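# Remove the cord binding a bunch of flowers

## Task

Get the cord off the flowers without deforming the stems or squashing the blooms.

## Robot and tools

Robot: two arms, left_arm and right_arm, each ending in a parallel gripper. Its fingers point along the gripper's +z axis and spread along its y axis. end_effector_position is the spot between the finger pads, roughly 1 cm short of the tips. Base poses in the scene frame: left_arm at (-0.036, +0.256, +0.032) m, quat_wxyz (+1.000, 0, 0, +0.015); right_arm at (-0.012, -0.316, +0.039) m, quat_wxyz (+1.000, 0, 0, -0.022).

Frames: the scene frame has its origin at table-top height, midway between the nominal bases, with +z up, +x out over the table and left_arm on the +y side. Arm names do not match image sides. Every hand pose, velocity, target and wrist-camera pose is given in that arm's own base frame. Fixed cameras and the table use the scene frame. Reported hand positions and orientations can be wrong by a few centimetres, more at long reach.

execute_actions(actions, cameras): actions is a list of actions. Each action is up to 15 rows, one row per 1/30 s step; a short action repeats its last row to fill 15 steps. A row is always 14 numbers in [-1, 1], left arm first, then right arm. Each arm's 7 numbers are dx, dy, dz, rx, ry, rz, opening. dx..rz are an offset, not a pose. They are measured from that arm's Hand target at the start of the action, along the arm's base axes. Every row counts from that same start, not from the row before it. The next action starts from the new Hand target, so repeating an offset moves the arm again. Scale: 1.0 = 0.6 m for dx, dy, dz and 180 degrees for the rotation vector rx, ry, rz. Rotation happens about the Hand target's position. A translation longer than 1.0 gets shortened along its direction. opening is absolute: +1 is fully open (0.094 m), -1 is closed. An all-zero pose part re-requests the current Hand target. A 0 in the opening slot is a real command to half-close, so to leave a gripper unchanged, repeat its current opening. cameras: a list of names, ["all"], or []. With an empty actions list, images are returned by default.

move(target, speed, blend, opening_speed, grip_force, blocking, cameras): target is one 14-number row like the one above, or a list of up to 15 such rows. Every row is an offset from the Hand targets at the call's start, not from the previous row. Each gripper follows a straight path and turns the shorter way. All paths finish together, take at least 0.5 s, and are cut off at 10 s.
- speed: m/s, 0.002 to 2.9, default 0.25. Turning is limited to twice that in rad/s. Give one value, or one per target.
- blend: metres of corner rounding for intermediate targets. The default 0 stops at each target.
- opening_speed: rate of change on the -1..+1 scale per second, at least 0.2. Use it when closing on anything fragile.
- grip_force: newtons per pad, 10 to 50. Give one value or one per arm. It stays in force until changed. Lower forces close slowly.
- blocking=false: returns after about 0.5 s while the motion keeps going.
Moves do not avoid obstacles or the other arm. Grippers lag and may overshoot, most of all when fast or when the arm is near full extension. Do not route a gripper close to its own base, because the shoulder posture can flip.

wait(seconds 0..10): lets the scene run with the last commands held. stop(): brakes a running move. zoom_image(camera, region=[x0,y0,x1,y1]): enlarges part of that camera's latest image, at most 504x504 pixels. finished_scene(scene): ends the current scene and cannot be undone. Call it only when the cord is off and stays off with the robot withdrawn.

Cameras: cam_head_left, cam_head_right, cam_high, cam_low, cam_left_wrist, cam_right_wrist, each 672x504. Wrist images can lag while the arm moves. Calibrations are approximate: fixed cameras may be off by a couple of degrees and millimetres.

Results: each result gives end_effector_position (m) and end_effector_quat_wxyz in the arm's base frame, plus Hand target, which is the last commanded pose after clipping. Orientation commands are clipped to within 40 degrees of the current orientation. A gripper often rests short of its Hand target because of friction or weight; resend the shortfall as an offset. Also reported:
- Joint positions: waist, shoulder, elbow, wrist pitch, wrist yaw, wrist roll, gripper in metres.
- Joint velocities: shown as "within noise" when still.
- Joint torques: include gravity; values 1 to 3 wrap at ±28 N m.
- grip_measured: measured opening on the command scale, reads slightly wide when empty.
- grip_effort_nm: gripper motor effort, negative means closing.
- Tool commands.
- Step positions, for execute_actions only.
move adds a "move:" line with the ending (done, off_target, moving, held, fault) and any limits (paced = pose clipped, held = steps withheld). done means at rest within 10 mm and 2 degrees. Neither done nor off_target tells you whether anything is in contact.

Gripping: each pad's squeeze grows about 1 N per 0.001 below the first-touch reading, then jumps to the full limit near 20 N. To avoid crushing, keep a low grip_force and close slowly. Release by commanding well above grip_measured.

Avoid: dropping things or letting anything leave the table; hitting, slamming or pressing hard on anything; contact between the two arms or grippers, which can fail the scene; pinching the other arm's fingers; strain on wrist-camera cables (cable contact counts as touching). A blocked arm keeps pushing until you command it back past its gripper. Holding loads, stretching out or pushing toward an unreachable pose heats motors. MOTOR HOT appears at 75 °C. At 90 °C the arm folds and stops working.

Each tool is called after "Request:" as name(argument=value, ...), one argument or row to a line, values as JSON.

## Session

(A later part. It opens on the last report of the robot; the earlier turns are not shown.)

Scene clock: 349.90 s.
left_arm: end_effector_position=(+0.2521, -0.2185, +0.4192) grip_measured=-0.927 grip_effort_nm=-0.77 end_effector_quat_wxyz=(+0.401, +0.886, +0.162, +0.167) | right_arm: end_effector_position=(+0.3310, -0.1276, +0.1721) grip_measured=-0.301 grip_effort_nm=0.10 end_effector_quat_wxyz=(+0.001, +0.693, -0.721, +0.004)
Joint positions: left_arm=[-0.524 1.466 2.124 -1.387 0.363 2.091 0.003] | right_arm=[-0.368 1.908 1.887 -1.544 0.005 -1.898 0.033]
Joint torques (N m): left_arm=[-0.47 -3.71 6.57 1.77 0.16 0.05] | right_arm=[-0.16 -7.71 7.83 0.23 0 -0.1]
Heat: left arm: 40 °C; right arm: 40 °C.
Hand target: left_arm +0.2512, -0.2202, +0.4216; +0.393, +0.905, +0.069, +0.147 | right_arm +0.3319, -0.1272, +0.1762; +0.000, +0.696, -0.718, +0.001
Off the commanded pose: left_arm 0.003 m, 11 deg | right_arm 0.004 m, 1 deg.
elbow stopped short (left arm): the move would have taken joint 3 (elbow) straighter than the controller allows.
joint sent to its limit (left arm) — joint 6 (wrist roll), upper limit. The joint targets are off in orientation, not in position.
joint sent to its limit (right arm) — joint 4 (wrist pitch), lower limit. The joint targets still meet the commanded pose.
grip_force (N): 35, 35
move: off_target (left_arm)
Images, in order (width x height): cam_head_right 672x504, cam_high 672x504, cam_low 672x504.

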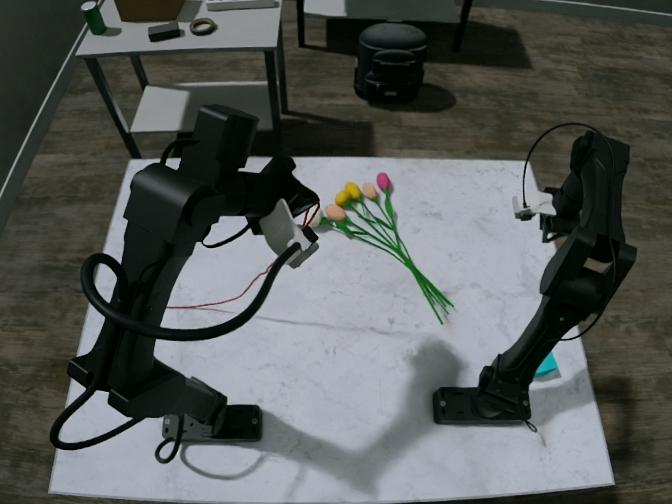

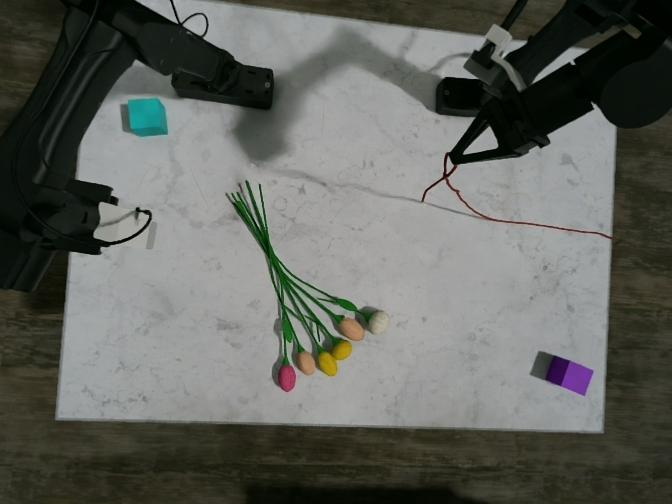

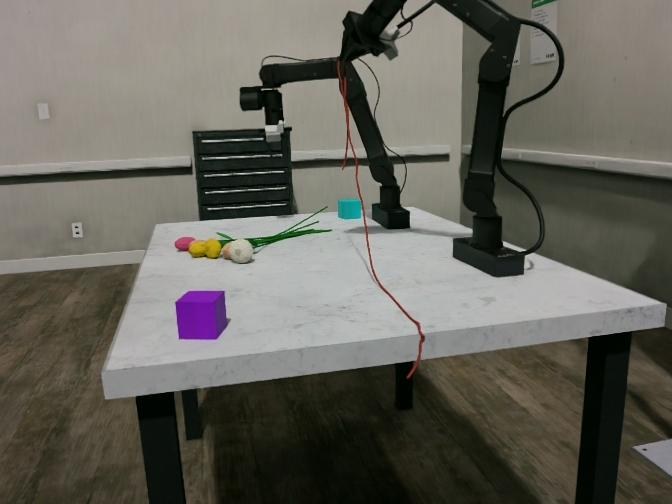

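Request:
move(
  target=[
    [0,-0.22,0.03,0,0,0,-1,0,0,0,0,0,0,-0.3],
    [0,-0.2,-0.35,0.177,0.21,0,-1,0,0,0,0,0,0,-0.3],
    [0,-0.15,-0.66,0.177,0.21,0,-1,0,0,0,0,0,0,-0.3],
  ],
  speed=[0.15,0.15,0.15],
  blend=[0.04,0.04,0],
  cameras=["cam_high","cam_head_right","cam_low"],
)

Scene clock: 359.63 s.
left_arm: end_effector_position=(+0.2528, -0.3125, +0.0291) grip_measured=-0.927 grip_effort_nm=-0.76 end_effector_quat_wxyz=(+0.088, +0.976, +0.150, -0.129) | right_arm: end_effector_position=(+0.3310, -0.1276, +0.1721) grip_measured=-0.301 grip_effort_nm=0.09 end_effector_quat_wxyz=(+0.001, +0.693, -0.721, +0.004)
Joint positions: left_arm=[-0.754 2.135 1.61 -1.066 0.314 2.085 0.003] | right_arm=[-0.368 1.908 1.887 -1.544 0.005 -1.899 0.033]
Joint torques (N m): left_arm=[0.43 -11.58 4.72 0.27 0.35 0.12] | right_arm=[-0.02 -7.66 7.8 0.24 -0.06 -0.09]
Heat: left arm: 40 °C; right arm: 39 °C.
Hand target: left_arm +0.2511, -0.3104, +0.0256; +0.091, +0.975, +0.148, -0.137 | right_arm +0.3320, -0.1273, +0.1762; +0.000, +0.696, -0.718, +0.001
Off the commanded pose: left_arm 0.005 m, 1 deg | right_arm 0.004 m, 1 deg.
joint sent to its limit (left arm) — joint 6 (wrist roll), upper limit. The joint targets still meet the commanded pose.
joint sent to its limit (right arm) — joint 4 (wrist pitch), lower limit. The joint targets still meet the commanded pose.
grip_force (N): 35, 35
move: done
Images, in order (width x height): cam_head_right 672x504, cam_high 672x504, cam_low 672x504.

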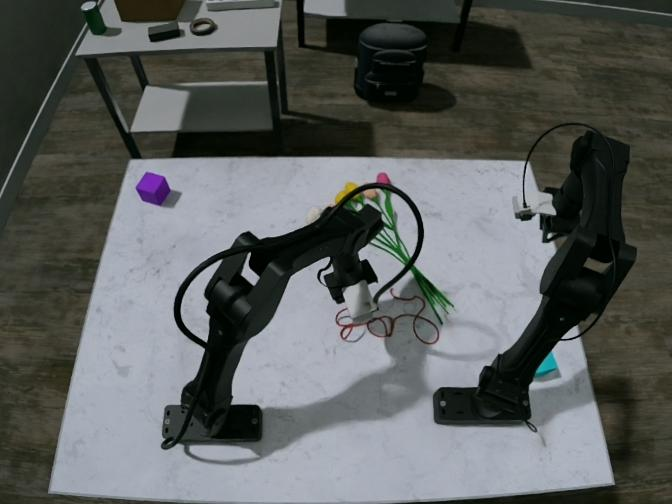

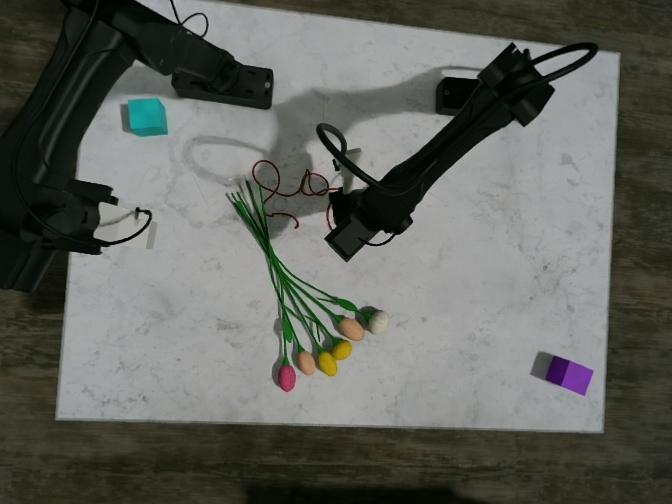

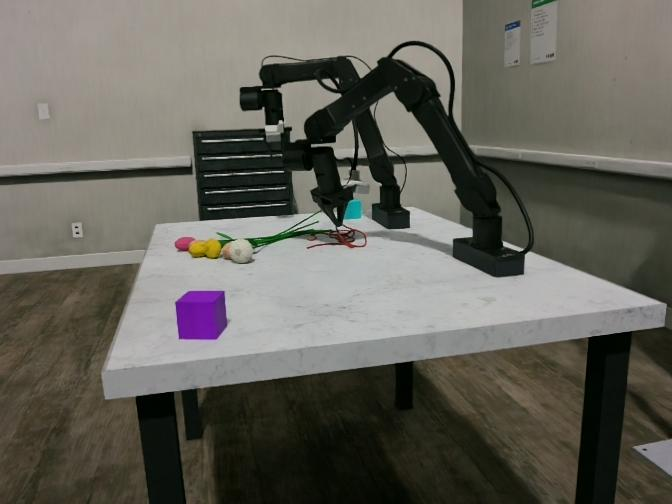

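Request:
move(
  target=[
    [0,0.05,-0.05,0,0,0,-1,0,0,0,0,0,0,-0.3],
    [-0.03,0.55,-0.05,0,0,0,-1,0,0,0,0,0,0,-0.3],
    [-0.03,0.55,-0.075,0,0,0,-1,0,0,0,0,0,0,-0.3],
    [-0.03,0.55,-0.075,0,0,0,-0.3,0,0,0,0,0,0,-0.3],
  ],
  speed=[0.1,0.15,0.08,0.1],
  blend=[0.01,0.02,0,0],
  cameras=["cam_high"],
)

Request:
move(
  target=[-0.03,0.1,0.3,0,0,0,-0.3,0,0,0,0,0,0,-0.3],
  speed=0.15,
  cameras=["cam_high","cam_head_right"],
)

Scene clock: 366.33 s.
left_arm: end_effector_position=(+0.2376, +0.0183, -0.0154) grip_measured=-0.303 grip_effort_nm=0.15 end_effector_quat_wxyz=(-0.128, +0.878, +0.460, -0.021) | right_arm: end_effector_position=(+0.3310, -0.1276, +0.1721) grip_measured=-0.301 grip_effort_nm=0.09 end_effector_quat_wxyz=(+0.001, +0.693, -0.721, +0.004)
Joint positions: left_arm=[-0.074 1.78 0.908 -0.872 -0.195 2.086 0.033] | right_arm=[-0.368 1.908 1.887 -1.544 0.005 -1.899 0.033]
Joint torques (N m): left_arm=[-0.25 -5.83 4.7 -0.2 -0.22 0.12] | right_arm=[-0.05 -7.76 7.87 0.21 -0.04 -0.06]
Heat: left arm: 39 °C; right arm: 39 °C.
Hand target: left_arm +0.2331, +0.0197, -0.0194; +0.057, +0.971, +0.199, -0.120 | right_arm +0.3320, -0.1273, +0.1762; +0.000, +0.696, -0.718, +0.001
Off the commanded pose: left_arm 0.006 m, 47 deg; orientation clipped | right_arm 0.004 m, 1 deg.
joint sent to its limit (left arm) — joint 6 (wrist roll), upper limit. The joint targets are off in orientation, not in position.
joint sent to its limit (right arm) — joint 4 (wrist pitch), lower limit. The joint targets still meet the commanded pose.
grip_force (N): 35, 35
move: off_target (left_arm); blend cut to 0.0075 m at target 2; target 4's new opening was sent with left_arm's hand 0.006 m and 47 deg from that target; limits=paced
Images, in order (width x height): cam_high 672x504.

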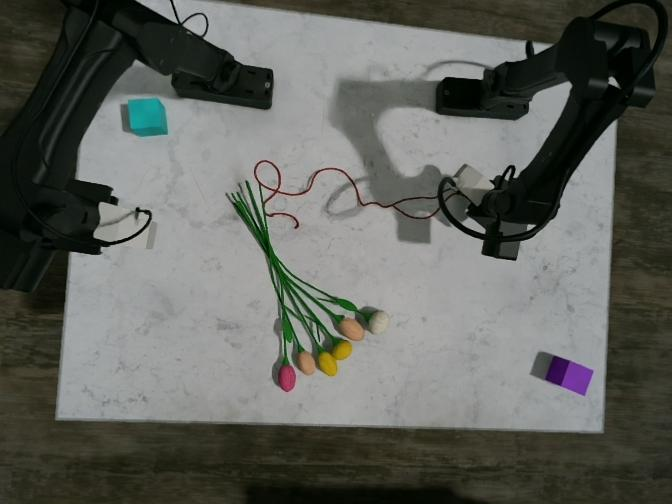

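Scene clock: 369.27 s.
left_arm: end_effector_position=(+0.2177, +0.0761, +0.1520) grip_measured=-0.303 grip_effort_nm=0.15 end_effector_quat_wxyz=(-0.197, +0.840, +0.506, -0.005) | right_arm: end_effector_position=(+0.3310, -0.1276, +0.1721) grip_measured=-0.301 grip_effort_nm=0.10 end_effector_quat_wxyz=(+0.001, +0.693, -0.721, +0.004)
Joint positions: left_arm=[0.064 1.562 1.34 -1.548 -0.345 2.086 0.033] | right_arm=[-0.368 1.908 1.887 -1.544 0.005 -1.899 0.033]
Joint torques (N m): left_arm=[0.42 -7.32 7.23 -0.46 -0.25 0.12] | right_arm=[-0.24 -7.82 7.87 0.22 -0.03 -0.1]
Heat: left arm: 39 °C; right arm: 38 °C.
Hand target: left_arm +0.2151, +0.0797, +0.1605; +0.005, +0.959, +0.267, -0.098 | right_arm +0.3320, -0.1273, +0.1762; +0.000, +0.696, -0.718, +0.001
Off the commanded pose: left_arm 0.010 m, 50 deg; orientation clipped | right_arm 0.004 m, 1 deg.
joint sent to its limit (left arm) — joint 4 (wrist pitch), lower limit; joint 6 (wrist roll), upper limit. The joint targets are off in orientation, not in position.
joint sent to its limit (right arm) — joint 4 (wrist pitch), lower limit. The joint targets still meet the commanded pose.
grip_force (N): 35, 35
move: off_target (left_arm); limits=paced
Images, in order (width x height): cam_head_right 672x504, cam_high 672x504.

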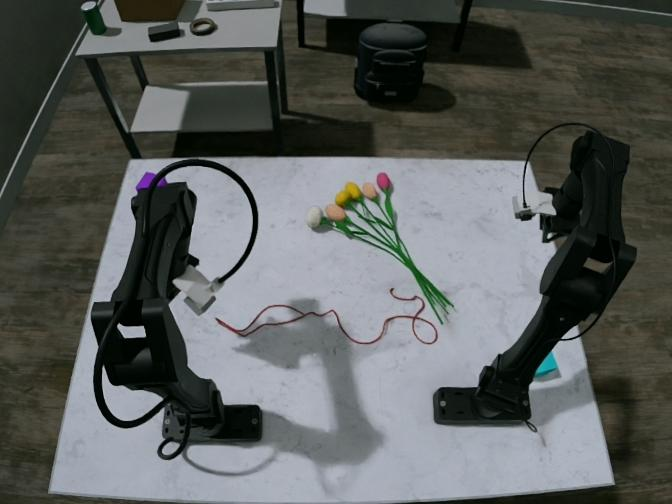

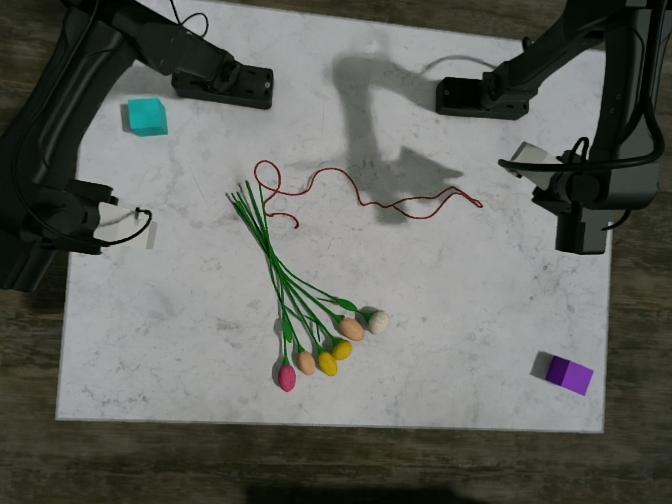

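Request:
move(
  target=[
    [0.0375,-0.103,-0.25,0,0,0,-0.3,0,0,0,0,0,0,-0.3],
    [0.0375,-0.103,-0.31,0,0,0,-0.3,0,0,0,0,0,0,-0.3],
    [0.0375,-0.103,-0.31,0,0,0,-1,0,0,0,0,0,0,-0.3],
  ],
  speed=[0.12,0.05,0.1],
  cameras=["cam_high","cam_left_wrist"],
)

Scene clock: 384.60 s.
left_arm: end_effector_position=(+0.2451, +0.0203, -0.0170) grip_measured=-0.928 grip_effort_nm=-0.73 end_effector_quat_wxyz=(-0.138, +0.879, +0.457, -0.019) | right_arm: end_effector_position=(+0.3310, -0.1276, +0.1721) grip_measured=-0.301 grip_effort_nm=0.09 end_effector_quat_wxyz=(+0.001, +0.693, -0.721, +0.004)
Joint positions: left_arm=[-0.078 1.817 0.943 -0.879 -0.214 2.086 0.003] | right_arm=[-0.368 1.908 1.887 -1.544 0.005 -1.899 0.033]
Joint torques (N m): left_arm=[-0.29 -6.12 3.6 -0.07 0.02 0.13] | right_arm=[-0.05 -7.86 7.88 0.23 -0.02 -0.04]
Heat: left arm: 39 °C; right arm: 38 °C.
Hand target: left_arm +0.2376, +0.0179, -0.0254; +0.005, +0.959, +0.267, -0.098 | right_arm +0.3320, -0.1273, +0.1762; +0.000, +0.696, -0.718, +0.001
Off the commanded pose: left_arm 0.012 m, 30 deg | right_arm 0.004 m, 1 deg.
joint sent to its limit (left arm) — joint 6 (wrist roll), upper limit. The joint targets are off in orientation, not in position.
joint sent to its limit (right arm) — joint 4 (wrist pitch), lower limit. The joint targets still meet the commanded pose.
grip_force (N): 35, 35
move: off_target (left_arm); target 3's new opening was sent with left_arm's hand 0.011 m and 30 deg from that target
camera_calibration:
cam_left_wrist: T_world_to_cam=[[-0.7897, 0.550654, 0.270471, 0.186573], [0.606216, 0.632702, 0.481861, -0.113997], [0.0942109, 0.544489, -0.83346, 0.0421004], [0, 0, 0, 1]] pos_world=[0.212478, -0.0535343, 0.039557]
Images, in order (width x height): cam_high 672x504, cam_left_wrist 672x504.

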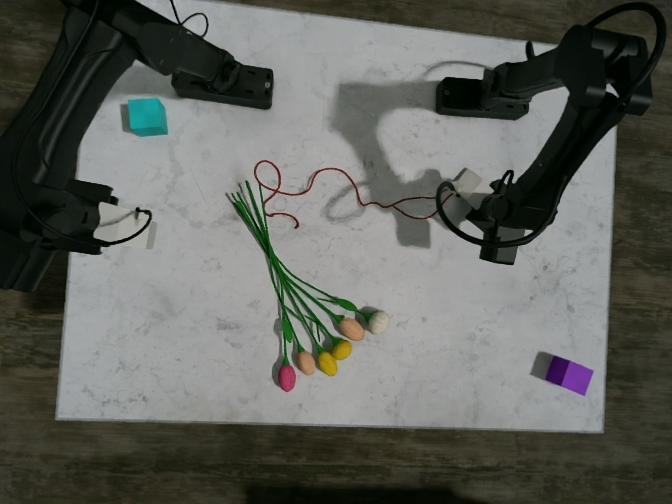

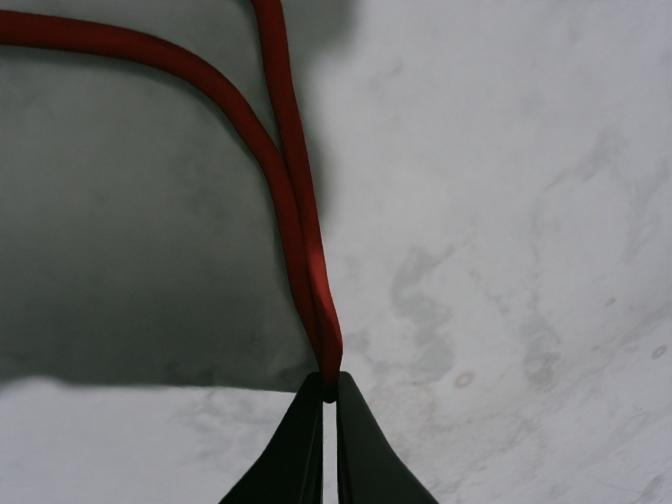

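Gripped again. I'll drag the cord clear of the stems, set it down and retreat.

Request:
move(
  target=[
    [0,0.02,0.02,0,0,0,-1,0,0,0,0,0,0,-0.3],
    [0.03,0.26,0.02,0,0,0,-1,0,0,0,0,0,0,-0.3],
    [0.03,0.26,0.0,0,0,0,-1,0,0,0,0,0,0,-0.3],
    [0.03,0.26,0.0,0,0,0,-0.3,0,0,0,0,0,0,-0.3],
  ],
  speed=[0.1,0.12,0.08,0.1],
  blend=[0.01,0.01,0,0],
)

Request:
move(
  target=[0,0,0.2,0,0,0,-0.3,0,0,0,0,0,0,-0.3],
  speed=0.15,
  cameras=["cam_high","cam_head_right"],
)

Scene clock: 393.30 s.
left_arm: end_effector_position=(+0.2507, +0.1770, -0.0120) grip_measured=-0.304 grip_effort_nm=0.17 end_effector_quat_wxyz=(-0.287, +0.761, +0.574, -0.093) | right_arm: end_effector_position=(+0.3310, -0.1276, +0.1721) grip_measured=-0.301 grip_effort_nm=0.09 end_effector_quat_wxyz=(+0.001, +0.693, -0.721, +0.004)
Joint positions: left_arm=[0.334 2.175 1.367 -1.154 -0.485 2.086 0.033] | right_arm=[-0.368 1.908 1.887 -1.544 0.005 -1.899 0.033]
Joint torques (N m): left_arm=[-0.61 -7.71 5.5 -0.32 -0.11 0.11] | right_arm=[-0.1 -7.76 7.94 0.22 -0.02 -0.12]
Heat: left arm: 39 °C; right arm: 37 °C.
Hand target: left_arm +0.2556, +0.1739, -0.0255; -0.073, +0.927, +0.355, -0.099 | right_arm +0.3320, -0.1273, +0.1762; +0.000, +0.696, -0.718, +0.001
Off the commanded pose: left_arm 0.015 m, 54 deg; orientation clipped | right_arm 0.004 m, 1 deg.
joint sent to its limit (left arm) — joint 6 (wrist roll), upper limit. The joint targets are off in orientation, not in position.
joint sent to its limit (right arm) — joint 4 (wrist pitch), lower limit. The joint targets still meet the commanded pose.
grip_force (N): 35, 35
move: off_target (left_arm); blend cut to 0.006 m at target 2; target 4's new opening was sent with left_arm's hand 0.008 m and 54 deg from that target; limits=paced

Scene clock: 396.33 s.
left_arm: end_effector_position=(+0.2530, +0.1764, +0.0850) grip_measured=-0.303 grip_effort_nm=0.15 end_effector_quat_wxyz=(-0.287, +0.762, +0.572, -0.103) | right_arm: end_effector_position=(+0.3310, -0.1276, +0.1721) grip_measured=-0.301 grip_effort_nm=0.10 end_effector_quat_wxyz=(+0.001, +0.693, -0.721, +0.004)
Joint positions: left_arm=[0.333 2.055 1.591 -1.517 -0.478 2.086 0.033] | right_arm=[-0.368 1.908 1.887 -1.544 0.005 -1.899 0.033]
Joint torques (N m): left_arm=[-0.76 -11.89 6.94 -0.9 -0.22 0.09] | right_arm=[-0.03 -7.75 7.86 0.25 -0.03 -0.07]
Heat: left arm: 39 °C; right arm: 37 °C.
Hand target: left_arm +0.2556, +0.1739, +0.0946; -0.073, +0.927, +0.356, -0.099 | right_arm +0.3320, -0.1273, +0.1762; +0.000, +0.696, -0.718, +0.001
Off the commanded pose: left_arm 0.010 m, 40 deg | right_arm 0.004 m, 1 deg.
joint sent to its limit (left arm) — joint 6 (wrist roll), upper limit. The joint targets are off in orientation, not in position.
joint sent to its limit (right arm) — joint 4 (wrist pitch), lower limit. The joint targets still meet the commanded pose.
grip_force (N): 35, 35
move: off_target (left_arm)
Images, in order (width x height): cam_head_right 672x504, cam_high 672x504.

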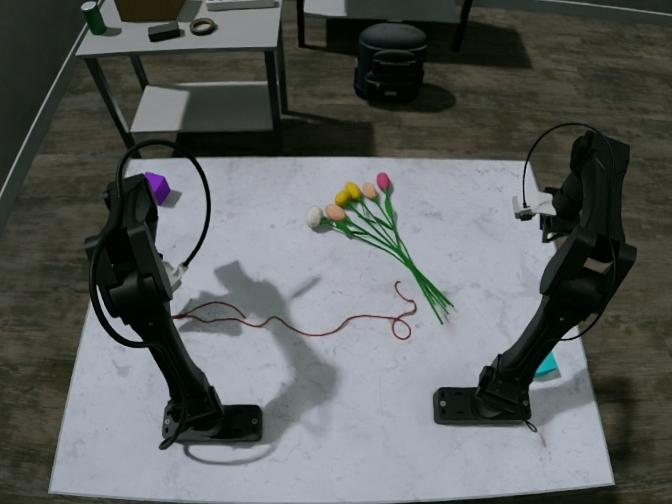

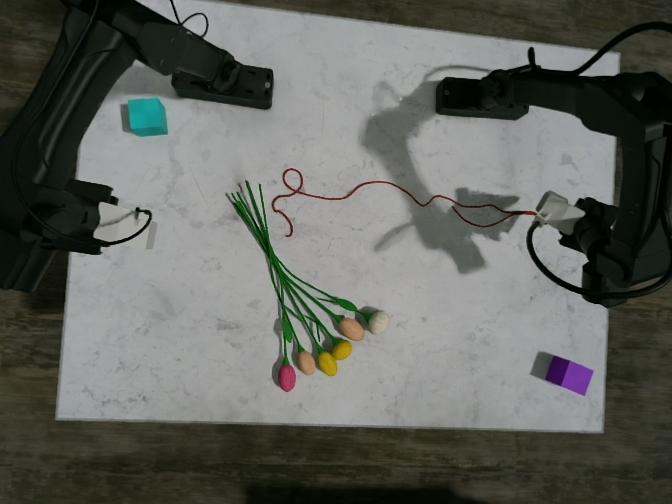

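Request:
finished_scene(
  scene=1,
)

The scene is finished: the task was done.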